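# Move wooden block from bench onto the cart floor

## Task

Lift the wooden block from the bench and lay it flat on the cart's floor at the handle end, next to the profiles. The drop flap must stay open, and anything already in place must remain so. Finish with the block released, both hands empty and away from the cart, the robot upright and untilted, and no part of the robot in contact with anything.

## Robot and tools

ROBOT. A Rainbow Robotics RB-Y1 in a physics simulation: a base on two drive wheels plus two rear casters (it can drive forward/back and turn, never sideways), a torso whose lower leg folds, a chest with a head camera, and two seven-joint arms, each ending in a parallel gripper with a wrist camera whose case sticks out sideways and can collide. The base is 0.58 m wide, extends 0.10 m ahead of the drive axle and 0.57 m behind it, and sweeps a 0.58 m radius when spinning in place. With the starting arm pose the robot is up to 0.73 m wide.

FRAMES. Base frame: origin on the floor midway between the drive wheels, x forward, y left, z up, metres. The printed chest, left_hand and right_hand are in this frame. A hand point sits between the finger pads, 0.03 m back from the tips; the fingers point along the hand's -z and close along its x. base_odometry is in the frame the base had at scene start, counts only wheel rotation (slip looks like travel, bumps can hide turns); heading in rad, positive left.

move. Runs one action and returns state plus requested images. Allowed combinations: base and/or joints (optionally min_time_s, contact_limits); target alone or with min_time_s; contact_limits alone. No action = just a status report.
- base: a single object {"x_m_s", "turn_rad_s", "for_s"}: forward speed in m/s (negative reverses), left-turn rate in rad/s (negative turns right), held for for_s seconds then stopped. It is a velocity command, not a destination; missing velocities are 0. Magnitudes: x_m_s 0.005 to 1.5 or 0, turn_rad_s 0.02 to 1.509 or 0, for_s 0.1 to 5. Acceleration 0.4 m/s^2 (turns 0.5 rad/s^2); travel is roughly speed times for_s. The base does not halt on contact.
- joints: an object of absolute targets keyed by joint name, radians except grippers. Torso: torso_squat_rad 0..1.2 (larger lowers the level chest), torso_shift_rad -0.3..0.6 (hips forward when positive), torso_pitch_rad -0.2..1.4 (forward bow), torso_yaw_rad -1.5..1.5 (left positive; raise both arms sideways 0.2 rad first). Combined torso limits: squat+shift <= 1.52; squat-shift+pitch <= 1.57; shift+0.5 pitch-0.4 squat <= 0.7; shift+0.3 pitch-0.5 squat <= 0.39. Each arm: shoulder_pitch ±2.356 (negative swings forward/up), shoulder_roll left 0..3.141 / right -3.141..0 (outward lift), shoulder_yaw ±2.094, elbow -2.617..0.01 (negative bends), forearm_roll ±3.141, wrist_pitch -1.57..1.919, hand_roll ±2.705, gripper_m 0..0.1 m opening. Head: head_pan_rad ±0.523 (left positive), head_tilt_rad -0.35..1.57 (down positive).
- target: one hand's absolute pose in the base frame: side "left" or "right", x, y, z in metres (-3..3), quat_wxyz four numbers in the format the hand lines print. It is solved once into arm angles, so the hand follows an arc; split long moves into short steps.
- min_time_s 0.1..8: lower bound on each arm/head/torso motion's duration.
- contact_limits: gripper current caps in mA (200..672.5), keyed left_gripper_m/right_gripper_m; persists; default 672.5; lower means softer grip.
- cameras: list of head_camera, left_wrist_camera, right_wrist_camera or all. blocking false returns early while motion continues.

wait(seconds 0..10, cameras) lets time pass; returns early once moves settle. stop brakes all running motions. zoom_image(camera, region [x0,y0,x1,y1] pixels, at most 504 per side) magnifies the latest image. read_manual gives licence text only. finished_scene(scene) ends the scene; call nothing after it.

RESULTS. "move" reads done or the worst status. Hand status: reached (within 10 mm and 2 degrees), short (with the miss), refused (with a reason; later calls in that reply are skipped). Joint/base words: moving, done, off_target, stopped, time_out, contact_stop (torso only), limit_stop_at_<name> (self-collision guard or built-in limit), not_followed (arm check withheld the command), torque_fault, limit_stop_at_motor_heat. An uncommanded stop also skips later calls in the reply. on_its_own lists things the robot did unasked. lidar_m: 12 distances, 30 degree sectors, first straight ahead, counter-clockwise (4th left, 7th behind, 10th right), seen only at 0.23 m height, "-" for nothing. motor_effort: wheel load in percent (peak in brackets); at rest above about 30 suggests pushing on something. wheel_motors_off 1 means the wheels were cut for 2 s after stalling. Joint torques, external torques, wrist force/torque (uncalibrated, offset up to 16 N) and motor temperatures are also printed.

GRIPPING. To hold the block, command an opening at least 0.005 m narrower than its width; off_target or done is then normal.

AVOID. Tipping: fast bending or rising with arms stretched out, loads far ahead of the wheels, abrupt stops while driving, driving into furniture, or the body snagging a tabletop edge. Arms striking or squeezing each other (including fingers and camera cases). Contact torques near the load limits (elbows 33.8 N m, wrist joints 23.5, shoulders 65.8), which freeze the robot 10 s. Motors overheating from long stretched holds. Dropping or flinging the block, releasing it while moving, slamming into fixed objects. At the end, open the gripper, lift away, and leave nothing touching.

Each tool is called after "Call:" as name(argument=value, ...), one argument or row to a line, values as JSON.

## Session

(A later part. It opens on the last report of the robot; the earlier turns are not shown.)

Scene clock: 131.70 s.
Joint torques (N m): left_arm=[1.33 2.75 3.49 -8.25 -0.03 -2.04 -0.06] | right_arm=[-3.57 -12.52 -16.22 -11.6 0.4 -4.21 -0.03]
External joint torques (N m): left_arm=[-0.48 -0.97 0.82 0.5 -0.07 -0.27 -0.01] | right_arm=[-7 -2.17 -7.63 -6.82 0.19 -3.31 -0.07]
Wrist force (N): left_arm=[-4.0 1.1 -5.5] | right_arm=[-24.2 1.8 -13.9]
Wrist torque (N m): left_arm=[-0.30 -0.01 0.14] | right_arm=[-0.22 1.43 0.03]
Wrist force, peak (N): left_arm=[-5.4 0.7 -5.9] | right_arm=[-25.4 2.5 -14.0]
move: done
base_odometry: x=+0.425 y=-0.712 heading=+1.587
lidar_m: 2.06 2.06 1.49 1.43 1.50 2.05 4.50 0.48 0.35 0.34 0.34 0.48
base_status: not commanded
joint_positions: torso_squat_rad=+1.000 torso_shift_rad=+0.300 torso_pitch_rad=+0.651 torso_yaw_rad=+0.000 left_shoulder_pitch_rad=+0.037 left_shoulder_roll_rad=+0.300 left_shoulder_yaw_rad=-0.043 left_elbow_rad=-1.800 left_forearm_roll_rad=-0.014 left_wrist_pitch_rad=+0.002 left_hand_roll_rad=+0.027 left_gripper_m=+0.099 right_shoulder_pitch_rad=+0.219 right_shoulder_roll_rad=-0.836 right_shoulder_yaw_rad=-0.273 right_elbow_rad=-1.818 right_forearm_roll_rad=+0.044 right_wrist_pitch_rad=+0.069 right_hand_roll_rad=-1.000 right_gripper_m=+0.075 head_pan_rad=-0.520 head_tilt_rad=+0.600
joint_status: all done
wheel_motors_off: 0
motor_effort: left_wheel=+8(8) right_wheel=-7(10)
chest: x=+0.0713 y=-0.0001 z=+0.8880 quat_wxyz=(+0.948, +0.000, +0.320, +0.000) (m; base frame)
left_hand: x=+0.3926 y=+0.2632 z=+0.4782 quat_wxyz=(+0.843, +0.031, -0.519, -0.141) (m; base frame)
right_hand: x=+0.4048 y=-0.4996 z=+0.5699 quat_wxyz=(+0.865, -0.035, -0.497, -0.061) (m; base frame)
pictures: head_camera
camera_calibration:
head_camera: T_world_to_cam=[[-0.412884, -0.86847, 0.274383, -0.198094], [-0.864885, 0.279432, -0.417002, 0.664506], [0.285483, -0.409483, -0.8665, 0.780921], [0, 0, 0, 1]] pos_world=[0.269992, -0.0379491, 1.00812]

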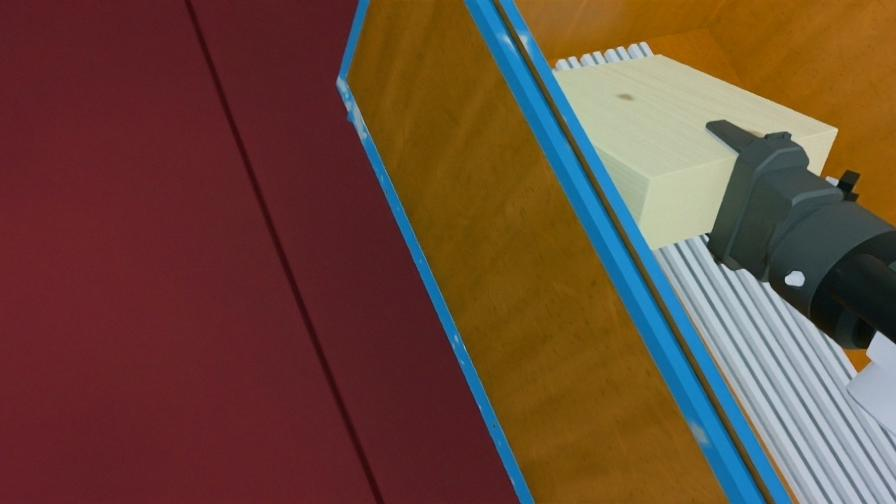

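Call:
move(
  target={"side":"right","x":0.405,"y":-0.4996,"z":0.57,"quat_wxyz":[0.8639,-0.0604,-0.4988,-0.0349]},
  min_time_s=1.2,
)

Call:
move(
  base={"x_m_s":0.1,"for_s":1.4},
  cameras=["head_camera"],
)

Call:
zoom_image(
  camera="head_camera",
  region=[450, 0, 896, 252],
)

Scene clock: 137.30 s.
Joint torques (N m): left_arm=[1.58 2.67 3.66 -8.45 0.05 -1.93 -0.05] | right_arm=[-4.26 -11.84 -18.41 -12.44 0.59 -3.7 0.04]
External joint torques (N m): left_arm=[-0.23 -1.04 0.99 0.29 0.01 -0.16 -0.01] | right_arm=[-7.77 -1.57 -9.91 -7.49 0.37 -2.85 -0.01]
Wrist force (N): left_arm=[-5.1 0.3 -4.7] | right_arm=[-24.1 3.9 -13.4]
Wrist torque (N m): left_arm=[-0.28 -0.12 0.15] | right_arm=[-0.13 1.37 -0.01]
Wrist force, peak (N): left_arm=[-5.0 0.0 -5.5] | right_arm=[-25.1 2.3 -13.9]
move: done
base_odometry: x=+0.425 y=-0.712 heading=+1.587
lidar_m: 2.06 2.05 1.49 1.44 1.49 2.06 4.53 0.48 0.34 0.33 0.35 0.47
base_status: not commanded
joint_positions: torso_squat_rad=+1.000 torso_shift_rad=+0.300 torso_pitch_rad=+0.651 torso_yaw_rad=+0.000 left_shoulder_pitch_rad=+0.037 left_shoulder_roll_rad=+0.300 left_shoulder_yaw_rad=-0.043 left_elbow_rad=-1.800 left_forearm_roll_rad=-0.014 left_wrist_pitch_rad=+0.002 left_hand_roll_rad=+0.027 left_gripper_m=+0.099 right_shoulder_pitch_rad=+0.215 right_shoulder_roll_rad=-0.816 right_shoulder_yaw_rad=-0.274 right_elbow_rad=-1.824 right_forearm_roll_rad=+0.090 right_wrist_pitch_rad=+0.087 right_hand_roll_rad=-0.957 right_gripper_m=+0.075 head_pan_rad=-0.520 head_tilt_rad=+0.600
joint_status: all done
wheel_motors_off: 0
motor_effort: left_wheel=+8(8) right_wheel=-6(9)
chest: x=+0.0713 y=-0.0001 z=+0.8880 quat_wxyz=(+0.948, +0.000, +0.320, +0.000) (m; base frame)
left_hand: x=+0.3926 y=+0.2632 z=+0.4782 quat_wxyz=(+0.843, +0.031, -0.519, -0.141) (m; base frame)
right_hand: x=+0.4033 y=-0.5000 z=+0.5682 quat_wxyz=(+0.866, -0.059, -0.496, -0.036) (m; base frame)
right_hand_status: reached (checked arc, planned for 1.2 s): 3 mm and 0.4 deg off.
pictures: none

Scene clock: 139.43 s.
Joint torques (N m): left_arm=[1.83 2.8 3.34 -8.34 0.03 -2.02 -0.1] | right_arm=[-2.25 -12.62 -17.85 -11.7 0.7 -3.75 -0.06]
External joint torques (N m): left_arm=[0.02 -0.92 0.67 0.41 -0.01 -0.25 -0.05] | right_arm=[-5.74 -2.35 -9.33 -6.75 0.47 -2.89 -0.1]
Wrist force (N): left_arm=[-4.1 0.7 -4.9] | right_arm=[-24.7 3.8 -14.0]
Wrist torque (N m): left_arm=[-0.27 -0.05 0.14] | right_arm=[-0.05 1.46 0.02]
Wrist force, peak (N): left_arm=[-5.7 0.5 -4.8] | right_arm=[-25.6 4.0 -13.1]
move: done
base_odometry: x=+0.423 y=-0.572 heading=+1.586
lidar_m: 1.94 2.05 1.49 1.43 1.50 2.05 4.54 0.47 0.36 0.34 0.34 0.47
base_status: done (sent for 1.4 of 1.4 s)
joint_positions: torso_squat_rad=+1.000 torso_shift_rad=+0.300 torso_pitch_rad=+0.651 torso_yaw_rad=+0.000 left_shoulder_pitch_rad=+0.037 left_shoulder_roll_rad=+0.300 left_shoulder_yaw_rad=-0.043 left_elbow_rad=-1.800 left_forearm_roll_rad=-0.014 left_wrist_pitch_rad=+0.002 left_hand_roll_rad=+0.027 left_gripper_m=+0.099 right_shoulder_pitch_rad=+0.214 right_shoulder_roll_rad=-0.815 right_shoulder_yaw_rad=-0.275 right_elbow_rad=-1.824 right_forearm_roll_rad=+0.090 right_wrist_pitch_rad=+0.087 right_hand_roll_rad=-0.957 right_gripper_m=+0.075 head_pan_rad=-0.520 head_tilt_rad=+0.600
joint_status: not commanded
wheel_motors_off: 0
motor_effort: left_wheel=-4(29) right_wheel=+10(23)
chest: x=+0.0714 y=-0.0001 z=+0.8880 quat_wxyz=(+0.948, +0.000, +0.320, +0.000) (m; base frame)
left_hand: x=+0.3927 y=+0.2632 z=+0.4782 quat_wxyz=(+0.843, +0.031, -0.519, -0.141) (m; base frame)
right_hand: x=+0.4034 y=-0.4999 z=+0.5683 quat_wxyz=(+0.866, -0.059, -0.496, -0.036) (m; base frame)
pictures: head_camera
camera_calibration:
head_camera: T_world_to_cam=[[-0.412871, -0.868462, 0.27443, -0.198117], [-0.864922, 0.279443, -0.41692, 0.664391], [0.285391, -0.409494, -0.866525, 0.780884], [0, 0, 0, 1]] pos_world=[0.269992, -0.0379491, 1.00802]

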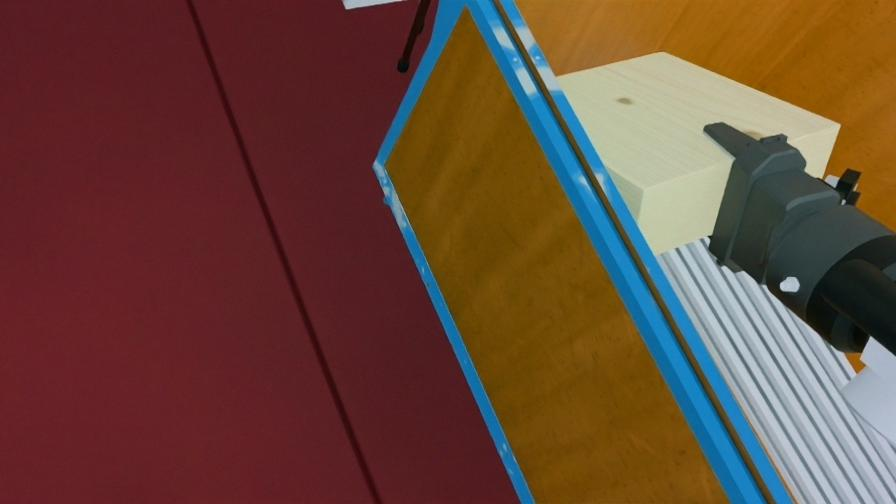

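Scaled by 1.130 from the camera's 896x504 image, which has a finer 1280x720 frame.

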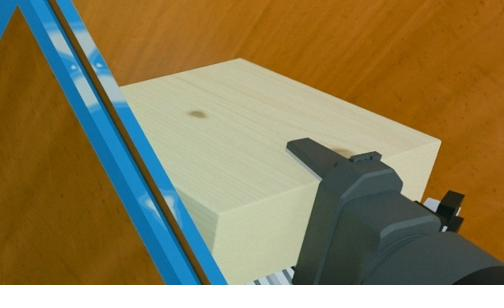

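Call:
move(
  joints={"torso_squat_rad":1.12},
  min_time_s=1.2,
)

Call:
move(
  target={"side":"right","x":0.395,"y":-0.485,"z":0.498,"quat_wxyz":[0.8639,-0.0604,-0.4988,-0.0349]},
  min_time_s=1.2,
  cameras=["head_camera"],
)

Call:
zoom_image(
  camera="head_camera",
  region=[450, 0, 896, 252],
)

Scene clock: 146.53 s.
Joint torques (N m): left_arm=[1.87 2.87 3.55 -8.28 -0.09 -2.05 -0.13] | right_arm=[-2.62 -12.98 -17.73 -11.84 0.63 -3.97 -0.12]
External joint torques (N m): left_arm=[0.07 -0.85 0.88 0.46 -0.13 -0.28 -0.08] | right_arm=[-6.11 -2.71 -9.22 -6.89 0.4 -3.11 -0.16]
Wrist force (N): left_arm=[-4.8 0.5 -4.3] | right_arm=[-24.2 3.9 -13.3]
Wrist torque (N m): left_arm=[-0.28 -0.12 0.19] | right_arm=[-0.12 1.40 0.03]
Wrist force, peak (N): left_arm=[-5.4 0.1 -5.5] | right_arm=[-25.8 3.5 -13.3]
move: done
base_odometry: x=+0.423 y=-0.572 heading=+1.586
lidar_m: 1.93 2.07 1.49 1.44 1.49 2.04 4.52 0.49 0.36 0.33 0.34 0.48
base_status: not commanded
joint_positions: torso_squat_rad=+1.120 torso_shift_rad=+0.300 torso_pitch_rad=+0.651 torso_yaw_rad=+0.000 left_shoulder_pitch_rad=+0.037 left_shoulder_roll_rad=+0.300 left_shoulder_yaw_rad=-0.043 left_elbow_rad=-1.800 left_forearm_roll_rad=-0.014 left_wrist_pitch_rad=+0.002 left_hand_roll_rad=+0.027 left_gripper_m=+0.099 right_shoulder_pitch_rad=+0.214 right_shoulder_roll_rad=-0.815 right_shoulder_yaw_rad=-0.275 right_elbow_rad=-1.824 right_forearm_roll_rad=+0.090 right_wrist_pitch_rad=+0.087 right_hand_roll_rad=-0.957 right_gripper_m=+0.075 head_pan_rad=-0.520 head_tilt_rad=+0.600
joint_status: all done
wheel_motors_off: 0
motor_effort: left_wheel=-4(5) right_wheel=+10(13)
chest: x=+0.0497 y=-0.0001 z=+0.8181 quat_wxyz=(+0.948, +0.000, +0.320, +0.000) (m; base frame)
left_hand: x=+0.3710 y=+0.2632 z=+0.4083 quat_wxyz=(+0.843, +0.031, -0.519, -0.141) (m; base frame)
right_hand: x=+0.3818 y=-0.4999 z=+0.4984 quat_wxyz=(+0.866, -0.059, -0.496, -0.036) (m; base frame)
pictures: none

Scene clock: 148.07 s.
Joint torques (N m): left_arm=[1.62 2.95 3.3 -8.3 0.01 -1.97 -0.14] | right_arm=[-7.62 -10.47 -8.19 -18.83 0.3 -6.94 -0.1]
External joint torques (N m): left_arm=[-0.18 -0.77 0.63 0.44 -0.03 -0.2 -0.1] | right_arm=[-10.49 -0.14 0.15 -13.46 -0.02 -6.08 -0.14]
Wrist force (N): left_arm=[-4.2 -0.2 -4.4] | right_arm=[-19.9 -15.4 -9.2]
Wrist torque (N m): left_arm=[-0.17 -0.07 0.14] | right_arm=[-0.42 1.32 0.20]
Wrist force, peak (N): left_arm=[-5.0 0.4 -5.3] | right_arm=[-25.4 3.7 -13.6]
move: done
base_odometry: x=+0.423 y=-0.573 heading=+1.586
lidar_m: 1.93 2.06 1.50 1.44 1.50 2.03 4.52 0.49 0.35 0.34 0.34 0.47
base_status: not commanded
joint_positions: torso_squat_rad=+1.120 torso_shift_rad=+0.300 torso_pitch_rad=+0.651 torso_yaw_rad=+0.000 left_shoulder_pitch_rad=+0.037 left_shoulder_roll_rad=+0.300 left_shoulder_yaw_rad=-0.043 left_elbow_rad=-1.800 left_forearm_roll_rad=-0.014 left_wrist_pitch_rad=+0.002 left_hand_roll_rad=+0.027 left_gripper_m=+0.099 right_shoulder_pitch_rad=+0.173 right_shoulder_roll_rad=-0.801 right_shoulder_yaw_rad=-0.250 right_elbow_rad=-1.849 right_forearm_roll_rad=+0.105 right_wrist_pitch_rad=+0.147 right_hand_roll_rad=-0.944 right_gripper_m=+0.075 head_pan_rad=-0.520 head_tilt_rad=+0.600
joint_status: all done
wheel_motors_off: 0
motor_effort: left_wheel=-7(8) right_wheel=+12(16)
chest: x=+0.0497 y=-0.0001 z=+0.8181 quat_wxyz=(+0.948, +0.000, +0.320, +0.000) (m; base frame)
left_hand: x=+0.3711 y=+0.2631 z=+0.4082 quat_wxyz=(+0.843, +0.030, -0.519, -0.141) (m; base frame)
right_hand: x=+0.3929 y=-0.4871 z=+0.4965 quat_wxyz=(+0.865, -0.063, -0.496, -0.036) (m; base frame)
right_hand_status: reached (checked arc, planned for 1.2 s): 3 mm and 0.4 deg off.
pictures: head_camera
camera_calibration:
head_camera: T_world_to_cam=[[-0.41316, -0.868303, 0.274497, -0.187905], [-0.864785, 0.279636, -0.417073, 0.616639], [0.285387, -0.409699, -0.86643, 0.726498], [0, 0, 0, 1]] pos_world=[0.248292, -0.0379478, 0.938223]

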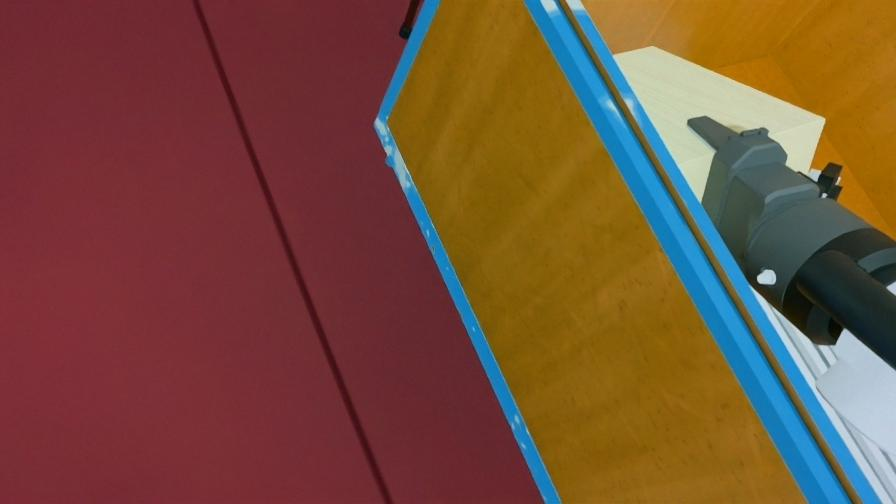

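Scaled by 1.130 from the camera's 896x504 image, which has a finer 1280x720 frame.

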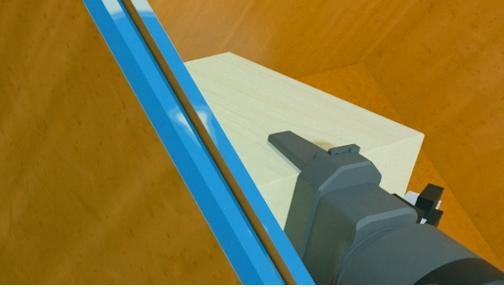

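Call:
move(
  target={"side":"right","x":0.392,"y":-0.494,"z":0.497,"quat_wxyz":[0.8639,-0.0604,-0.4988,-0.0349]},
  min_time_s=0.8,
)

Call:
move(
  joints={"torso_squat_rad":1.17,"head_tilt_rad":0.5},
  min_time_s=1,
  cameras=["head_camera","right_wrist_camera"],
)

Scene clock: 151.33 s.
Joint torques (N m): left_arm=[1.84 2.93 3.45 -8.31 0.01 -1.99 -0.02] | right_arm=[-1.41 -16.36 -18.08 -11.73 0.19 -4.08 -0.43]
External joint torques (N m): left_arm=[0.04 -0.79 0.78 0.44 -0.02 -0.22 0.03] | right_arm=[-4.42 -5.88 -9.65 -6.55 -0.07 -3.22 -0.47]
Wrist force (N): left_arm=[-3.8 0.5 -5.1] | right_arm=[-24.0 3.9 -13.0]
Wrist torque (N m): left_arm=[-0.25 0.02 0.14] | right_arm=[-0.15 1.40 0.18]
Wrist force, peak (N): left_arm=[-5.2 1.2 -5.4] | right_arm=[-24.6 3.8 -13.5]
move: done
base_odometry: x=+0.423 y=-0.572 heading=+1.586
lidar_m: 1.92 2.05 1.49 1.44 1.50 2.05 4.53 0.50 0.35 0.34 0.32 0.48
base_status: not commanded
joint_positions: torso_squat_rad=+1.120 torso_shift_rad=+0.300 torso_pitch_rad=+0.651 torso_yaw_rad=+0.000 left_shoulder_pitch_rad=+0.037 left_shoulder_roll_rad=+0.300 left_shoulder_yaw_rad=-0.043 left_elbow_rad=-1.800 left_forearm_roll_rad=-0.014 left_wrist_pitch_rad=+0.002 left_hand_roll_rad=+0.027 left_gripper_m=+0.099 right_shoulder_pitch_rad=+0.178 right_shoulder_roll_rad=-0.809 right_shoulder_yaw_rad=-0.256 right_elbow_rad=-1.822 right_forearm_roll_rad=+0.098 right_wrist_pitch_rad=+0.115 right_hand_roll_rad=-0.950 right_gripper_m=+0.075 head_pan_rad=-0.520 head_tilt_rad=+0.600
joint_status: all done
wheel_motors_off: 0
motor_effort: left_wheel=-7(8) right_wheel=+13(16)
chest: x=+0.0497 y=-0.0001 z=+0.8181 quat_wxyz=(+0.948, +0.000, +0.320, +0.000) (m; base frame)
left_hand: x=+0.3710 y=+0.2632 z=+0.4083 quat_wxyz=(+0.843, +0.031, -0.519, -0.141) (m; base frame)
right_hand: x=+0.3905 y=-0.4939 z=+0.4952 quat_wxyz=(+0.865, -0.061, -0.497, -0.036) (m; base frame)
right_hand_status: reached (checked arc, planned for 0.8 s): 2 mm and 0.3 deg off.
pictures: none

Scene clock: 152.63 s.
Joint torques (N m): left_arm=[1.88 2.72 3.36 -8.44 -0.06 -2.02 -0.13] | right_arm=[-1.83 -16.16 -18.09 -12.01 0.43 -4.04 -0.49]
External joint torques (N m): left_arm=[0.07 -1 0.69 0.31 -0.1 -0.26 -0.09] | right_arm=[-4.84 -5.68 -9.65 -6.83 0.16 -3.18 -0.54]
Wrist force (N): left_arm=[-4.5 0.7 -3.8] | right_arm=[-24.5 3.7 -13.7]
Wrist torque (N m): left_arm=[-0.30 -0.09 0.12] | right_arm=[-0.10 1.41 0.20]
Wrist force, peak (N): left_arm=[-5.4 0.6 -5.4] | right_arm=[-25.4 3.5 -13.7]
move: done
base_odometry: x=+0.423 y=-0.572 heading=+1.586
lidar_m: 1.92 2.06 1.51 1.44 1.49 2.04 4.54 0.48 0.36 0.33 0.36 0.46
base_status: not commanded
joint_positions: torso_squat_rad=+1.170 torso_shift_rad=+0.300 torso_pitch_rad=+0.651 torso_yaw_rad=+0.000 left_shoulder_pitch_rad=+0.037 left_shoulder_roll_rad=+0.300 left_shoulder_yaw_rad=-0.043 left_elbow_rad=-1.800 left_forearm_roll_rad=-0.014 left_wrist_pitch_rad=+0.002 left_hand_roll_rad=+0.027 left_gripper_m=+0.099 right_shoulder_pitch_rad=+0.179 right_shoulder_roll_rad=-0.809 right_shoulder_yaw_rad=-0.256 right_elbow_rad=-1.822 right_forearm_roll_rad=+0.098 right_wrist_pitch_rad=+0.115 right_hand_roll_rad=-0.950 right_gripper_m=+0.075 head_pan_rad=-0.520 head_tilt_rad=+0.500
joint_status: all done
wheel_motors_off: 0
motor_effort: left_wheel=-5(7) right_wheel=+12(15)
chest: x=+0.0402 y=-0.0001 z=+0.7876 quat_wxyz=(+0.948, +0.000, +0.320, +0.000) (m; base frame)
left_hand: x=+0.3616 y=+0.2632 z=+0.3779 quat_wxyz=(+0.843, +0.031, -0.519, -0.141) (m; base frame)
right_hand: x=+0.3811 y=-0.4939 z=+0.4648 quat_wxyz=(+0.865, -0.061, -0.497, -0.036) (m; base frame)
pictures: head_camera, right_wrist_camera
camera_calibration:
head_camera: T_world_to_cam=[[-0.410567, -0.869995, 0.273025, -0.182513], [-0.832749, 0.235785, -0.500934, 0.668257], [0.371435, -0.433028, -0.821293, 0.645294], [0, 0, 0, 1]] pos_world=[0.241871, -0.0369201, 0.914558]
right_wrist_camera: T_world_to_cam=[[-0.484687, -0.0303095, -0.874162, 0.574773], [-0.346816, 0.924141, 0.160253, 0.541165], [0.802992, 0.380846, -0.458431, 0.167347], [0, 0, 0, 1]] pos_world=[0.331892, -0.546425, 0.492439]

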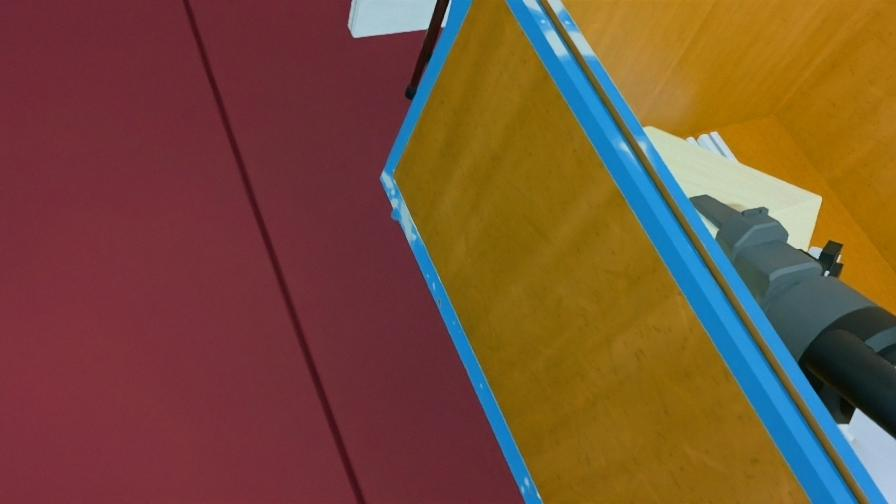

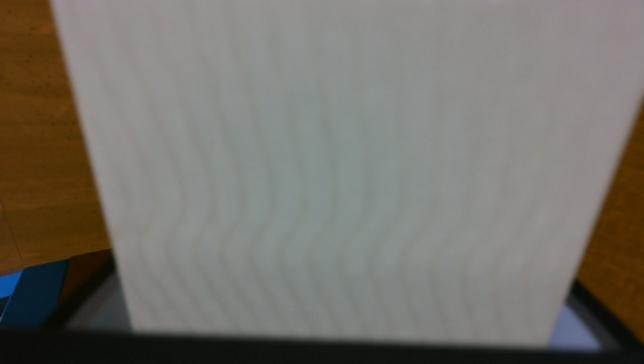

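Call:
move(
  target={"side":"right","x":0.395,"y":-0.494,"z":0.44,"quat_wxyz":[0.8639,-0.0604,-0.4988,-0.0349]},
  min_time_s=1,
)

Call:
move(
  target={"side":"right","x":0.40,"y":-0.494,"z":0.425,"quat_wxyz":[0.8639,-0.0604,-0.4988,-0.0349]},
  min_time_s=1,
  cameras=["head_camera"],
)

Scene clock: 156.47 s.
Joint torques (N m): left_arm=[1.29 2.7 3.48 -8.32 -0.1 -1.96 -0.11] | right_arm=[-5.48 -14.19 -14.81 -12.43 0.58 -4.33 0.02]
External joint torques (N m): left_arm=[-0.52 -1.02 0.81 0.43 -0.14 -0.2 -0.06] | right_arm=[-7.6 -2.77 -6.67 -7.06 0.37 -3.44 -0.02]
Wrist force (N): left_arm=[-4.3 0.0 -4.3] | right_arm=[-24.4 3.6 -13.7]
Wrist torque (N m): left_arm=[-0.25 -0.06 0.10] | right_arm=[-0.17 1.42 0.02]
Wrist force, peak (N): left_arm=[-5.2 0.6 -5.2] | right_arm=[-25.0 2.4 -13.7]
move: done
base_odometry: x=+0.423 y=-0.572 heading=+1.586
lidar_m: 1.92 2.05 1.51 1.44 1.49 2.04 4.52 0.50 0.35 0.33 0.36 0.47
base_status: not commanded
joint_positions: torso_squat_rad=+1.170 torso_shift_rad=+0.300 torso_pitch_rad=+0.651 torso_yaw_rad=+0.000 left_shoulder_pitch_rad=+0.037 left_shoulder_roll_rad=+0.300 left_shoulder_yaw_rad=-0.043 left_elbow_rad=-1.800 left_forearm_roll_rad=-0.014 left_wrist_pitch_rad=+0.002 left_hand_roll_rad=+0.027 left_gripper_m=+0.099 right_shoulder_pitch_rad=+0.073 right_shoulder_roll_rad=-0.780 right_shoulder_yaw_rad=-0.207 right_elbow_rad=-1.699 right_forearm_roll_rad=+0.127 right_wrist_pitch_rad=+0.078 right_hand_roll_rad=-0.928 right_gripper_m=+0.075 head_pan_rad=-0.520 head_tilt_rad=+0.500
joint_status: all done
wheel_motors_off: 0
motor_effort: left_wheel=-6(6) right_wheel=+11(14)
chest: x=+0.0402 y=-0.0001 z=+0.7876 quat_wxyz=(+0.948, +0.000, +0.320, +0.000) (m; base frame)
left_hand: x=+0.3616 y=+0.2632 z=+0.3779 quat_wxyz=(+0.843, +0.031, -0.519, -0.141) (m; base frame)
right_hand: x=+0.3932 y=-0.4943 z=+0.4383 quat_wxyz=(+0.865, -0.061, -0.496, -0.036) (m; base frame)
right_hand_status: reached (checked arc, planned for 1.0 s): 3 mm and 0.3 deg off.
pictures: none

Scene clock: 157.80 s.
Joint torques (N m): left_arm=[1.84 2.78 3.63 -8.29 -0.06 -2.09 -0.1] | right_arm=[-3.74 -12.62 -9.1 -8.93 1.43 -2.4 1.09]
External joint torques (N m): left_arm=[0.04 -0.93 0.96 0.46 -0.1 -0.33 -0.06] | right_arm=[-5.41 -0.79 -1.17 -3.46 1.26 -1.49 1.05]
Wrist force (N): left_arm=[-5.2 0.0 -4.7] | right_arm=[-13.9 -1.5 -1.8]
Wrist torque (N m): left_arm=[-0.21 -0.14 0.15] | right_arm=[0.45 -0.18 -1.26]
Wrist force, peak (N): left_arm=[-4.9 0.4 -5.3] | right_arm=[-25.0 4.2 -13.7]
move: done
base_odometry: x=+0.423 y=-0.572 heading=+1.586
lidar_m: 1.93 2.06 1.50 1.43 1.50 2.05 4.53 0.48 0.35 0.34 0.36 0.47
base_status: not commanded
joint_positions: torso_squat_rad=+1.170 torso_shift_rad=+0.300 torso_pitch_rad=+0.650 torso_yaw_rad=+0.000 left_shoulder_pitch_rad=+0.037 left_shoulder_roll_rad=+0.300 left_shoulder_yaw_rad=-0.043 left_elbow_rad=-1.800 left_forearm_roll_rad=-0.014 left_wrist_pitch_rad=+0.002 left_hand_roll_rad=+0.027 left_gripper_m=+0.099 right_shoulder_pitch_rad=+0.017 right_shoulder_roll_rad=-0.758 right_shoulder_yaw_rad=-0.188 right_elbow_rad=-1.627 right_forearm_roll_rad=+0.144 right_wrist_pitch_rad=+0.048 right_hand_roll_rad=-0.914 right_gripper_m=+0.074 head_pan_rad=-0.520 head_tilt_rad=+0.500
joint_status: all done
wheel_motors_off: 0
motor_effort: left_wheel=-6(6) right_wheel=+11(13)
chest: x=+0.0401 y=-0.0001 z=+0.7877 quat_wxyz=(+0.948, +0.000, +0.320, +0.000) (m; base frame)
left_hand: x=+0.3616 y=+0.2632 z=+0.3779 quat_wxyz=(+0.843, +0.031, -0.519, -0.141) (m; base frame)
right_hand: x=+0.3989 y=-0.4945 z=+0.4244 quat_wxyz=(+0.864, -0.061, -0.498, -0.036) (m; base frame)
right_hand_status: reached (checked arc, planned for 1.0 s): 1 mm and 0.2 deg off.
pictures: head_camera
camera_calibration:
head_camera: T_world_to_cam=[[-0.410704, -0.869937, 0.273006, -0.182529], [-0.832586, 0.23578, -0.501207, 0.668433], [0.371649, -0.433149, -0.821133, 0.645209], [0, 0, 0, 1]] pos_world=[0.241771, -0.0369197, 0.914657]

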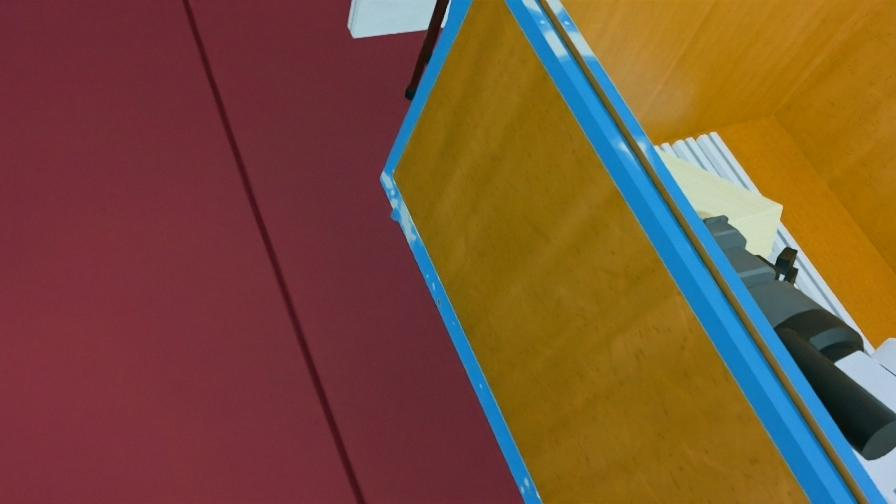

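Call:
move(
  base={"x_m_s":0.05,"for_s":0.6},
  cameras=["head_camera"],
)

Scene clock: 173.63 s.
Joint torques (N m): left_arm=[1.85 3.03 3.5 -8.37 -0.2 -2 -0.11] | right_arm=[-4.37 -14.82 -12.34 -11.26 0.88 -3.12 0.61]
External joint torques (N m): left_arm=[0.05 -0.68 0.83 0.38 -0.24 -0.23 -0.07] | right_arm=[-6.04 -2.99 -4.41 -5.8 0.71 -2.2 0.6]
Wrist force (N): left_arm=[-4.6 0.6 -3.9] | right_arm=[-19.3 2.6 -11.4]
Wrist torque (N m): left_arm=[-0.26 -0.11 0.13] | right_arm=[-0.10 0.70 -0.55]
Wrist force, peak (N): left_arm=[-4.9 0.8 -5.5] | right_arm=[-20.2 -2.0 20.3]
move: done
base_odometry: x=+0.422 y=-0.543 heading=+1.586
lidar_m: 4.29 2.07 1.49 1.44 1.49 2.04 4.55 0.49 0.36 0.34 0.36 0.47
base_status: done (sent for 0.6 of 0.6 s)
joint_positions: torso_squat_rad=+1.170 torso_shift_rad=+0.300 torso_pitch_rad=+0.650 torso_yaw_rad=+0.000 left_shoulder_pitch_rad=+0.037 left_shoulder_roll_rad=+0.300 left_shoulder_yaw_rad=-0.043 left_elbow_rad=-1.800 left_forearm_roll_rad=-0.014 left_wrist_pitch_rad=+0.002 left_hand_roll_rad=+0.027 left_gripper_m=+0.099 right_shoulder_pitch_rad=+0.017 right_shoulder_roll_rad=-0.758 right_shoulder_yaw_rad=-0.187 right_elbow_rad=-1.626 right_forearm_roll_rad=+0.144 right_wrist_pitch_rad=+0.048 right_hand_roll_rad=-0.914 right_gripper_m=+0.074 head_pan_rad=-0.520 head_tilt_rad=+0.500
joint_status: not commanded
wheel_motors_off: 0
motor_effort: left_wheel=+4(14) right_wheel=+6(53)
chest: x=+0.0401 y=-0.0001 z=+0.7877 quat_wxyz=(+0.948, +0.000, +0.320, +0.000) (m; base frame)
left_hand: x=+0.3616 y=+0.2632 z=+0.3780 quat_wxyz=(+0.843, +0.031, -0.519, -0.141) (m; base frame)
right_hand: x=+0.3986 y=-0.4944 z=+0.4239 quat_wxyz=(+0.865, -0.061, -0.497, -0.036) (m; base frame)
pictures: head_camera
camera_calibration:
head_camera: T_world_to_cam=[[-0.410725, -0.869931, 0.272994, -0.182512], [-0.832576, 0.235803, -0.501214, 0.668437], [0.371649, -0.433149, -0.821133, 0.645209], [0, 0, 0, 1]] pos_world=[0.241771, -0.0369197, 0.914657]

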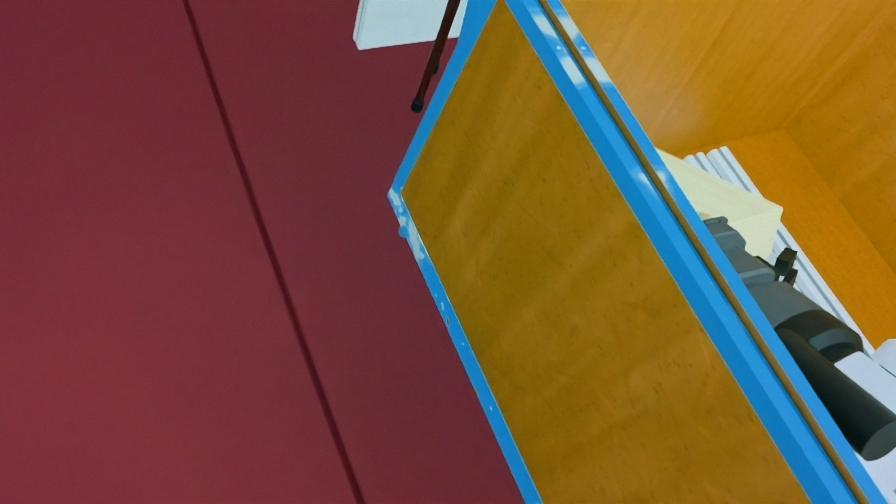

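Call:
move(
  joints={"right_gripper_m":0.084},
  cameras=["right_wrist_camera"],
)

Scene clock: 182.20 s.
Joint torques (N m): left_arm=[1.91 2.68 3.33 -8.39 0.02 -2.01 -0.1] | right_arm=[-3.72 -14.71 -11.39 -10.14 0.49 -2.65 0.47]
External joint torques (N m): left_arm=[0.12 -1.04 0.66 0.36 -0.02 -0.24 -0.05] | right_arm=[-5.39 -2.89 -3.46 -4.67 0.32 -1.74 0.43]
Wrist force (N): left_arm=[-4.3 -0.4 -4.9] | right_arm=[-14.5 2.0 -3.3]
Wrist torque (N m): left_arm=[-0.19 -0.06 0.14] | right_arm=[-0.28 -0.01 -0.28]
Wrist force, peak (N): left_arm=[-5.3 -0.2 -5.2] | right_arm=[-20.2 2.4 -11.3]
move: done
base_odometry: x=+0.422 y=-0.543 heading=+1.586
lidar_m: 4.28 2.06 1.50 1.44 1.49 2.04 4.55 0.48 0.35 0.34 0.36 0.48
base_status: not commanded
joint_positions: torso_squat_rad=+1.170 torso_shift_rad=+0.300 torso_pitch_rad=+0.650 torso_yaw_rad=+0.000 left_shoulder_pitch_rad=+0.037 left_shoulder_roll_rad=+0.300 left_shoulder_yaw_rad=-0.043 left_elbow_rad=-1.800 left_forearm_roll_rad=-0.014 left_wrist_pitch_rad=+0.002 left_hand_roll_rad=+0.027 left_gripper_m=+0.099 right_shoulder_pitch_rad=+0.017 right_shoulder_roll_rad=-0.758 right_shoulder_yaw_rad=-0.187 right_elbow_rad=-1.626 right_forearm_roll_rad=+0.144 right_wrist_pitch_rad=+0.048 right_hand_roll_rad=-0.914 right_gripper_m=+0.084 head_pan_rad=-0.520 head_tilt_rad=+0.500
joint_status: all done
wheel_motors_off: 0
motor_effort: left_wheel=+4(5) right_wheel=+7(9)
chest: x=+0.0401 y=-0.0001 z=+0.7877 quat_wxyz=(+0.948, +0.000, +0.320, +0.000) (m; base frame)
left_hand: x=+0.3616 y=+0.2632 z=+0.3779 quat_wxyz=(+0.843, +0.031, -0.519, -0.141) (m; base frame)
right_hand: x=+0.3988 y=-0.4943 z=+0.4241 quat_wxyz=(+0.865, -0.061, -0.498, -0.036) (m; base frame)
pictures: right_wrist_camera
camera_calibration:
right_wrist_camera: T_world_to_cam=[[-0.48297, -0.0312908, -0.875077, 0.547047], [-0.347902, 0.923954, 0.158975, 0.555055], [0.803557, 0.381222, -0.457129, 0.134041], [0, 0, 0, 1]] pos_world=[0.349603, -0.546827, 0.451743]

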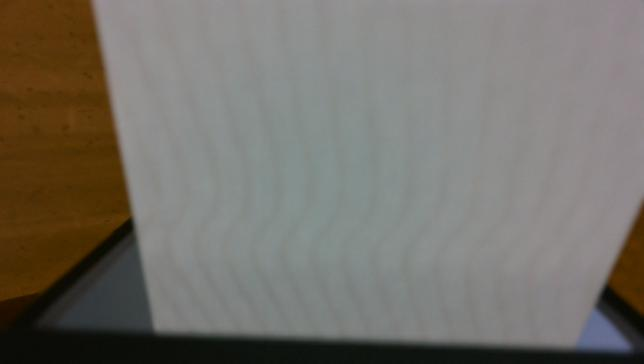

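Call:
move(
  joints={"right_gripper_m":0.1,"torso_squat_rad":1.11},
  min_time_s=1.5,
)

Call:
move(
  target={"side":"right","x":0.381,"y":-0.494,"z":0.424,"quat_wxyz":[0.8889,-0.0622,-0.4529,-0.0317]},
  min_time_s=1.5,
  cameras=["head_camera","right_wrist_camera"],
)

Scene clock: 186.70 s.
Joint torques (N m): left_arm=[1.94 2.76 3.57 -8.36 -0.02 -2.01 -0.13] | right_arm=[-1.81 -15.13 -11.18 -9.87 0.39 -2.78 0.25]
External joint torques (N m): left_arm=[0.14 -0.95 0.9 0.39 -0.06 -0.24 -0.09] | right_arm=[-3.48 -3.3 -3.26 -4.41 0.22 -1.87 0.21]
Wrist force (N): left_arm=[-4.6 -0.3 -4.2] | right_arm=[-15.7 0.4 -5.8]
Wrist torque (N m): left_arm=[-0.16 -0.08 0.16] | right_arm=[-0.34 -0.14 -0.12]
Wrist force, peak (N): left_arm=[-4.9 -0.4 -6.0] | right_arm=[-17.1 0.8 -7.7]
move: done
base_odometry: x=+0.422 y=-0.543 heading=+1.586
lidar_m: 4.29 2.06 1.49 1.44 1.50 2.04 4.54 0.49 0.35 0.34 0.34 0.49
base_status: not commanded
joint_positions: torso_squat_rad=+1.110 torso_shift_rad=+0.300 torso_pitch_rad=+0.651 torso_yaw_rad=+0.000 left_shoulder_pitch_rad=+0.037 left_shoulder_roll_rad=+0.300 left_shoulder_yaw_rad=-0.043 left_elbow_rad=-1.800 left_forearm_roll_rad=-0.014 left_wrist_pitch_rad=+0.002 left_hand_roll_rad=+0.027 left_gripper_m=+0.099 right_shoulder_pitch_rad=+0.017 right_shoulder_roll_rad=-0.758 right_shoulder_yaw_rad=-0.187 right_elbow_rad=-1.626 right_forearm_roll_rad=+0.144 right_wrist_pitch_rad=+0.048 right_hand_roll_rad=-0.914 right_gripper_m=+0.099 head_pan_rad=-0.520 head_tilt_rad=+0.500
joint_status: all done
wheel_motors_off: 0
motor_effort: left_wheel=+5(6) right_wheel=+8(9)
chest: x=+0.0514 y=-0.0001 z=+0.8241 quat_wxyz=(+0.948, +0.000, +0.320, +0.000) (m; base frame)
left_hand: x=+0.3729 y=+0.2632 z=+0.4143 quat_wxyz=(+0.843, +0.030, -0.519, -0.141) (m; base frame)
right_hand: x=+0.4103 y=-0.4942 z=+0.4606 quat_wxyz=(+0.864, -0.061, -0.498, -0.036) (m; base frame)
pictures: none

Scene clock: 188.53 s.
Joint torques (N m): left_arm=[1.99 2.67 3.55 -8.33 0.01 -2.1 -0.04] | right_arm=[2.31 -16.11 -8.87 -6.17 0.06 -1 0.34]
External joint torques (N m): left_arm=[0.19 -1.04 0.88 0.42 -0.03 -0.33 0.01] | right_arm=[-0.02 -4.38 -1.31 -1.26 -0.1 -0.17 0.3]
Wrist force (N): left_arm=[-4.6 0.4 -5.1] | right_arm=[-12.3 5.0 -6.9]
Wrist torque (N m): left_arm=[-0.26 -0.10 0.13] | right_arm=[-0.23 -0.44 -0.39]
Wrist force, peak (N): left_arm=[-5.4 0.5 -5.3] | right_arm=[-15.7 1.0 -6.7]
move: done
base_odometry: x=+0.422 y=-0.543 heading=+1.586
lidar_m: 4.28 2.06 1.50 1.44 1.49 2.04 4.54 0.49 0.36 0.34 0.34 0.47
base_status: not commanded
joint_positions: torso_squat_rad=+1.110 torso_shift_rad=+0.300 torso_pitch_rad=+0.650 torso_yaw_rad=+0.000 left_shoulder_pitch_rad=+0.037 left_shoulder_roll_rad=+0.300 left_shoulder_yaw_rad=-0.043 left_elbow_rad=-1.800 left_forearm_roll_rad=-0.014 left_wrist_pitch_rad=+0.002 left_hand_roll_rad=+0.027 left_gripper_m=+0.099 right_shoulder_pitch_rad=+0.033 right_shoulder_roll_rad=-0.771 right_shoulder_yaw_rad=-0.121 right_elbow_rad=-1.573 right_forearm_roll_rad=+0.140 right_wrist_pitch_rad=+0.055 right_hand_roll_rad=-0.913 right_gripper_m=+0.099 head_pan_rad=-0.520 head_tilt_rad=+0.500
joint_status: all done
wheel_motors_off: 0
motor_effort: left_wheel=+5(6) right_wheel=+9(9)
chest: x=+0.0514 y=-0.0001 z=+0.8241 quat_wxyz=(+0.948, +0.000, +0.319, +0.000) (m; base frame)
left_hand: x=+0.3729 y=+0.2632 z=+0.4144 quat_wxyz=(+0.843, +0.030, -0.519, -0.141) (m; base frame)
right_hand: x=+0.3806 y=-0.4937 z=+0.4237 quat_wxyz=(+0.889, -0.062, -0.453, -0.032) (m; base frame)
right_hand_status: reached (checked arc, planned for 1.5 s): 1 mm and 0.1 deg off.
pictures: head_camera, right_wrist_camera
camera_calibration:
head_camera: T_world_to_cam=[[-0.410638, -0.869969, 0.273002, -0.18788], [-0.832579, 0.235691, -0.50126, 0.696047], [0.371737, -0.433133, -0.821102, 0.670884], [0, 0, 0, 1]] pos_world=[0.252971, -0.0369201, 0.951057]
right_wrist_camera: T_world_to_cam=[[-0.569953, -0.0310947, -0.821089, 0.548275], [-0.330526, 0.923547, 0.194457, 0.526441], [0.752268, 0.382222, -0.536656, 0.201918], [0, 0, 0, 1]] pos_world=[0.334597, -0.546322, 0.456173]

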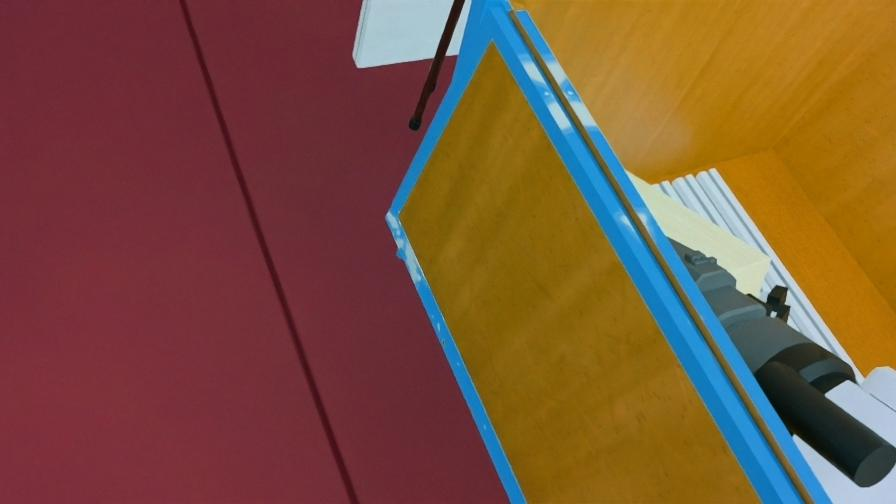

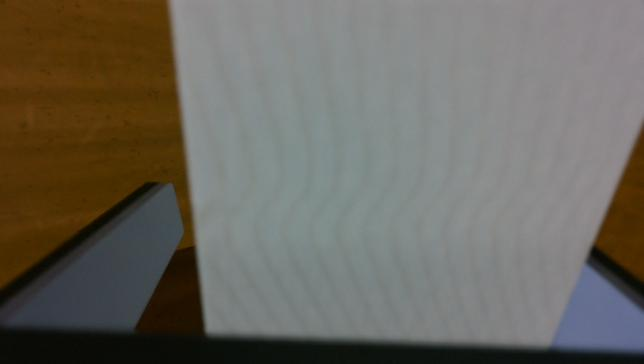

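Call:
move(
  target={"side":"right","x":0.3575,"y":-0.494,"z":0.3925,"quat_wxyz":[0.9041,-0.0633,-0.4216,-0.0295]},
  min_time_s=1.3,
  cameras=["head_camera","right_wrist_camera"],
)

Scene clock: 191.87 s.
Joint torques (N m): left_arm=[1.75 2.9 3.4 -8.41 0.03 -2.08 -0.06] | right_arm=[-1.47 -12.03 -7.9 -6.95 0.49 -2.02 0.4]
External joint torques (N m): left_arm=[-0.05 -0.81 0.73 0.34 -0.01 -0.31 -0.02] | right_arm=[-4.27 -0.27 -0.78 -2.47 0.36 -1.24 0.37]
Wrist force (N): left_arm=[-4.7 0.1 -4.2] | right_arm=[-12.3 2.0 -7.4]
Wrist torque (N m): left_arm=[-0.19 -0.12 0.16] | right_arm=[-0.24 -0.23 -0.25]
Wrist force, peak (N): left_arm=[-5.8 -0.3 -5.2] | right_arm=[-12.7 5.5 -7.2]
move: done
base_odometry: x=+0.422 y=-0.543 heading=+1.586
lidar_m: 4.28 2.07 1.51 1.43 1.51 2.06 4.53 0.49 0.34 0.34 0.34 0.47
base_status: not commanded
joint_positions: torso_squat_rad=+1.110 torso_shift_rad=+0.300 torso_pitch_rad=+0.650 torso_yaw_rad=+0.000 left_shoulder_pitch_rad=+0.037 left_shoulder_roll_rad=+0.300 left_shoulder_yaw_rad=-0.043 left_elbow_rad=-1.800 left_forearm_roll_rad=-0.014 left_wrist_pitch_rad=+0.002 left_hand_roll_rad=+0.027 left_gripper_m=+0.099 right_shoulder_pitch_rad=+0.024 right_shoulder_roll_rad=-0.763 right_shoulder_yaw_rad=-0.072 right_elbow_rad=-1.497 right_forearm_roll_rad=+0.148 right_wrist_pitch_rad=+0.039 right_hand_roll_rad=-0.904 right_gripper_m=+0.099 head_pan_rad=-0.520 head_tilt_rad=+0.500
joint_status: all done
wheel_motors_off: 0
motor_effort: left_wheel=+5(6) right_wheel=+7(9)
chest: x=+0.0514 y=-0.0001 z=+0.8241 quat_wxyz=(+0.948, +0.000, +0.319, +0.000) (m; base frame)
left_hand: x=+0.3729 y=+0.2632 z=+0.4144 quat_wxyz=(+0.843, +0.030, -0.519, -0.141) (m; base frame)
right_hand: x=+0.3566 y=-0.4943 z=+0.3921 quat_wxyz=(+0.904, -0.064, -0.421, -0.030) (m; base frame)
right_hand_status: reached (checked arc, planned for 1.3 s): 1 mm and 0.1 deg off.
pictures: head_camera, right_wrist_camera
camera_calibration:
head_camera: T_world_to_cam=[[-0.410638, -0.869969, 0.273002, -0.18788], [-0.832579, 0.235691, -0.50126, 0.696047], [0.371737, -0.433133, -0.821102, 0.670884], [0, 0, 0, 1]] pos_world=[0.252971, -0.0369201, 0.951057]
right_wrist_camera: T_world_to_cam=[[-0.627023, -0.0320211, -0.778343, 0.51167], [-0.315683, 0.923882, 0.216301, 0.511555], [0.71217, 0.381335, -0.589404, 0.23784], [0, 0, 0, 1]] pos_world=[0.312935, -0.546929, 0.427788]

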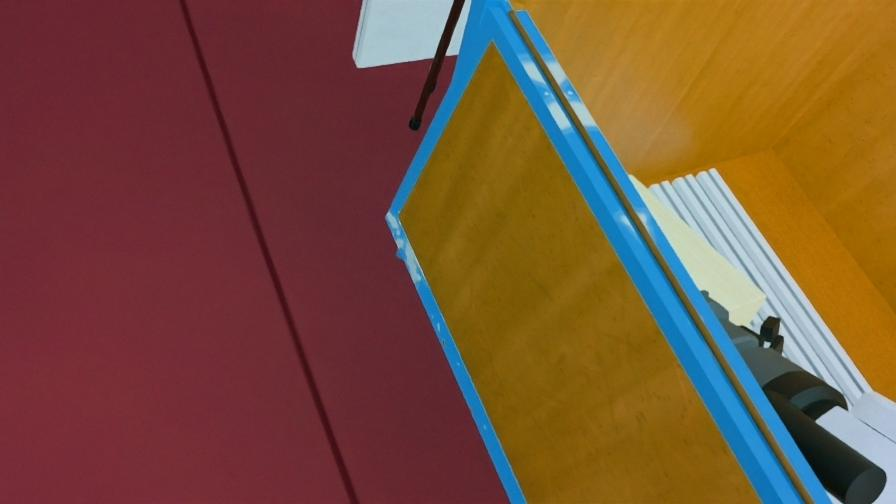

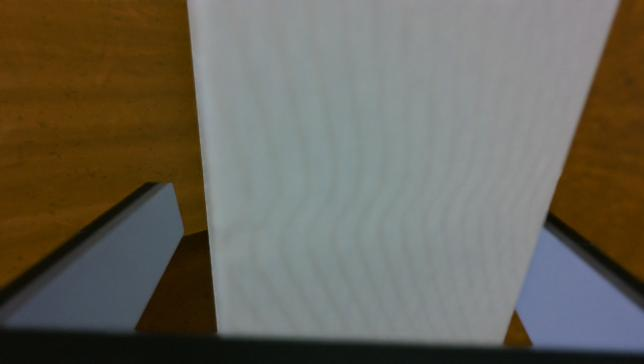

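Call:
move(
  target={"side":"right","x":0.347,"y":-0.494,"z":0.368,"quat_wxyz":[0.9041,-0.0633,-0.4216,-0.0295]},
  min_time_s=1.2,
  cameras=["right_wrist_camera"],
)

Scene clock: 194.47 s.
Joint torques (N m): left_arm=[1.65 2.81 3.64 -8.23 -0.05 -2 -0.04] | right_arm=[-4.48 -11.77 -9.49 -9.98 -0.02 -3.48 0.25]
External joint torques (N m): left_arm=[-0.15 -0.9 0.97 0.52 -0.08 -0.24 0] | right_arm=[-7.49 0.01 -2.9 -5.55 -0.05 -2.65 0.21]
Wrist force (N): left_arm=[-4.9 -0.1 -4.7] | right_arm=[-15.2 -2.4 -5.1]
Wrist torque (N m): left_arm=[-0.16 -0.13 0.16] | right_arm=[-0.37 -0.03 -0.05]
Wrist force, peak (N): left_arm=[-4.6 0.3 -5.5] | right_arm=[-15.9 -2.6 -4.4]
move: done
base_odometry: x=+0.422 y=-0.543 heading=+1.586
lidar_m: 4.29 2.05 1.50 1.44 1.50 2.04 4.54 0.49 0.36 0.34 0.34 0.47
base_status: not commanded
joint_positions: torso_squat_rad=+1.110 torso_shift_rad=+0.300 torso_pitch_rad=+0.650 torso_yaw_rad=+0.000 left_shoulder_pitch_rad=+0.037 left_shoulder_roll_rad=+0.300 left_shoulder_yaw_rad=-0.043 left_elbow_rad=-1.800 left_forearm_roll_rad=-0.014 left_wrist_pitch_rad=+0.002 left_hand_roll_rad=+0.027 left_gripper_m=+0.099 right_shoulder_pitch_rad=-0.022 right_shoulder_roll_rad=-0.695 right_shoulder_yaw_rad=-0.077 right_elbow_rad=-1.377 right_forearm_roll_rad=+0.186 right_wrist_pitch_rad=-0.043 right_hand_roll_rad=-0.870 right_gripper_m=+0.099 head_pan_rad=-0.520 head_tilt_rad=+0.500
joint_status: all done
wheel_motors_off: 0
motor_effort: left_wheel=+4(6) right_wheel=+7(9)
chest: x=+0.0514 y=-0.0001 z=+0.8241 quat_wxyz=(+0.948, +0.000, +0.319, +0.000) (m; base frame)
left_hand: x=+0.3729 y=+0.2631 z=+0.4144 quat_wxyz=(+0.843, +0.030, -0.519, -0.141) (m; base frame)
right_hand: x=+0.3452 y=-0.4945 z=+0.3672 quat_wxyz=(+0.905, -0.064, -0.419, -0.030) (m; base frame)
right_hand_status: reached (checked arc, planned for 1.2 s): 2 mm and 0.3 deg off.
pictures: right_wrist_camera
camera_calibration:
right_wrist_camera: T_world_to_cam=[[-0.629062, -0.0319157, -0.7767, 0.485278], [-0.314589, 0.924135, 0.216817, 0.513043], [0.710855, 0.380732, -0.591378, 0.232181], [0, 0, 0, 1]] pos_world=[0.301621, -0.547031, 0.402986]

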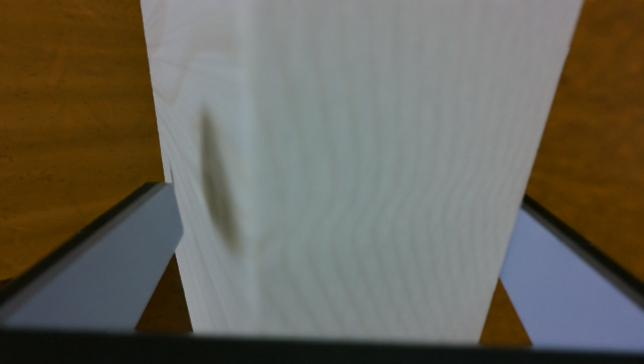

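Call:
move(
  target={"side":"right","x":0.340,"y":-0.494,"z":0.358,"quat_wxyz":[0.9041,-0.0633,-0.4216,-0.0295]},
  min_time_s=0.8,
  cameras=["right_wrist_camera"],
)

Scene clock: 197.57 s.
Joint torques (N m): left_arm=[1.87 2.96 3.31 -8.38 0.08 -1.99 -0.09] | right_arm=[-2.24 -11.31 -9.64 -8.46 -0.01 -2.78 0.1]
External joint torques (N m): left_arm=[0.07 -0.75 0.64 0.37 0.04 -0.23 -0.05] | right_arm=[-5.42 0.38 -3.29 -4.07 0.01 -1.94 0.06]
Wrist force (N): left_arm=[-4.6 -0.3 -4.9] | right_arm=[-13.6 -0.8 -5.4]
Wrist torque (N m): left_arm=[-0.17 -0.08 0.17] | right_arm=[-0.36 -0.05 -0.14]
Wrist force, peak (N): left_arm=[-5.3 0.1 -4.9] | right_arm=[-16.4 -3.2 -3.8]
move: done
base_odometry: x=+0.422 y=-0.543 heading=+1.586
lidar_m: 4.28 2.06 1.50 1.44 1.49 2.04 4.53 0.49 0.35 0.34 0.34 0.48
base_status: not commanded
joint_positions: torso_squat_rad=+1.110 torso_shift_rad=+0.300 torso_pitch_rad=+0.650 torso_yaw_rad=+0.000 left_shoulder_pitch_rad=+0.037 left_shoulder_roll_rad=+0.300 left_shoulder_yaw_rad=-0.043 left_elbow_rad=-1.800 left_forearm_roll_rad=-0.014 left_wrist_pitch_rad=+0.002 left_hand_roll_rad=+0.027 left_gripper_m=+0.099 right_shoulder_pitch_rad=-0.035 right_shoulder_roll_rad=-0.666 right_shoulder_yaw_rad=-0.084 right_elbow_rad=-1.331 right_forearm_roll_rad=+0.200 right_wrist_pitch_rad=-0.080 right_hand_roll_rad=-0.853 right_gripper_m=+0.099 head_pan_rad=-0.520 head_tilt_rad=+0.500
joint_status: all done
wheel_motors_off: 0
motor_effort: left_wheel=+4(5) right_wheel=+9(9)
chest: x=+0.0514 y=-0.0001 z=+0.8241 quat_wxyz=(+0.948, +0.000, +0.319, +0.000) (m; base frame)
left_hand: x=+0.3729 y=+0.2632 z=+0.4144 quat_wxyz=(+0.843, +0.030, -0.519, -0.141) (m; base frame)
right_hand: x=+0.3384 y=-0.4937 z=+0.3574 quat_wxyz=(+0.905, -0.063, -0.419, -0.030) (m; base frame)
right_hand_status: reached (checked arc, planned for 0.8 s): 2 mm and 0.3 deg off.
pictures: right_wrist_camera
camera_calibration:
right_wrist_camera: T_world_to_cam=[[-0.629969, -0.0315102, -0.77598, 0.473753], [-0.314859, 0.92374, 0.218104, 0.511743], [0.709931, 0.381723, -0.591849, 0.231939], [0, 0, 0, 1]] pos_world=[0.294916, -0.546325, 0.393283]

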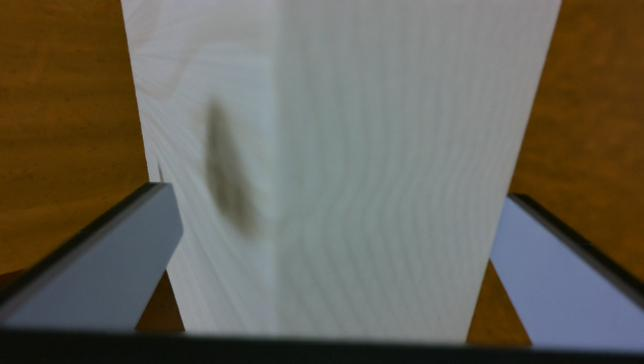

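Call:
move(
  target={"side":"right","x":0.30,"y":-0.494,"z":0.360,"quat_wxyz":[0.9041,-0.0633,-0.4216,-0.0295]},
  min_time_s=1.2,
  cameras=["right_wrist_camera"],
)

Scene clock: 200.27 s.
Joint torques (N m): left_arm=[1.82 2.81 3.38 -8.51 0.03 -2.16 -0.08] | right_arm=[7.03 -8.87 -7.94 -4.9 -0.01 -0.98 0.17]
External joint torques (N m): left_arm=[0.03 -0.9 0.72 0.25 -0.01 -0.39 -0.04] | right_arm=[1.87 1.79 -1.69 -0.64 0.09 -0.09 0.13]
Wrist force (N): left_arm=[-4.2 0.6 -4.1] | right_arm=[-4.6 2.0 -3.2]
Wrist torque (N m): left_arm=[-0.29 -0.03 0.19] | right_arm=[-0.22 -0.19 -0.23]
Wrist force, peak (N): left_arm=[-5.0 -0.1 -5.3] | right_arm=[-16.7 -2.4 -8.8]
move: done
base_odometry: x=+0.422 y=-0.543 heading=+1.586
lidar_m: 4.29 2.06 1.50 1.44 1.50 2.04 4.53 0.48 0.35 0.33 0.34 0.47
base_status: not commanded
joint_positions: torso_squat_rad=+1.110 torso_shift_rad=+0.300 torso_pitch_rad=+0.650 torso_yaw_rad=+0.000 left_shoulder_pitch_rad=+0.037 left_shoulder_roll_rad=+0.300 left_shoulder_yaw_rad=-0.043 left_elbow_rad=-1.800 left_forearm_roll_rad=-0.014 left_wrist_pitch_rad=+0.002 left_hand_roll_rad=+0.027 left_gripper_m=+0.099 right_shoulder_pitch_rad=+0.063 right_shoulder_roll_rad=-0.611 right_shoulder_yaw_rad=-0.135 right_elbow_rad=-1.365 right_forearm_roll_rad=+0.215 right_wrist_pitch_rad=-0.151 right_hand_roll_rad=-0.819 right_gripper_m=+0.099 head_pan_rad=-0.520 head_tilt_rad=+0.500
joint_status: all done
wheel_motors_off: 0
motor_effort: left_wheel=+5(7) right_wheel=+8(10)
chest: x=+0.0513 y=+0.0000 z=+0.8242 quat_wxyz=(+0.948, +0.000, +0.319, +0.000) (m; base frame)
left_hand: x=+0.3729 y=+0.2632 z=+0.4145 quat_wxyz=(+0.843, +0.030, -0.519, -0.141) (m; base frame)
right_hand: x=+0.3003 y=-0.4940 z=+0.3601 quat_wxyz=(+0.904, -0.063, -0.422, -0.029) (m; base frame)
right_hand_status: reached (checked arc, planned for 1.2 s): 0 mm and 0.0 deg off.
pictures: right_wrist_camera
camera_calibration:
right_wrist_camera: T_world_to_cam=[[-0.625315, -0.0327991, -0.779683, 0.451148], [-0.317524, 0.923365, 0.215814, 0.50081], [0.712854, 0.38252, -0.587808, 0.258791], [0, 0, 0, 1]] pos_world=[0.256648, -0.546626, 0.39579]

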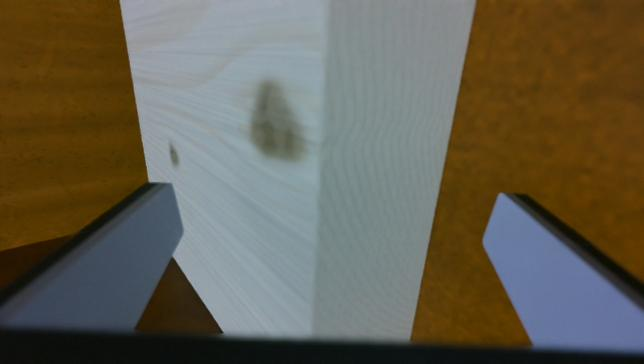

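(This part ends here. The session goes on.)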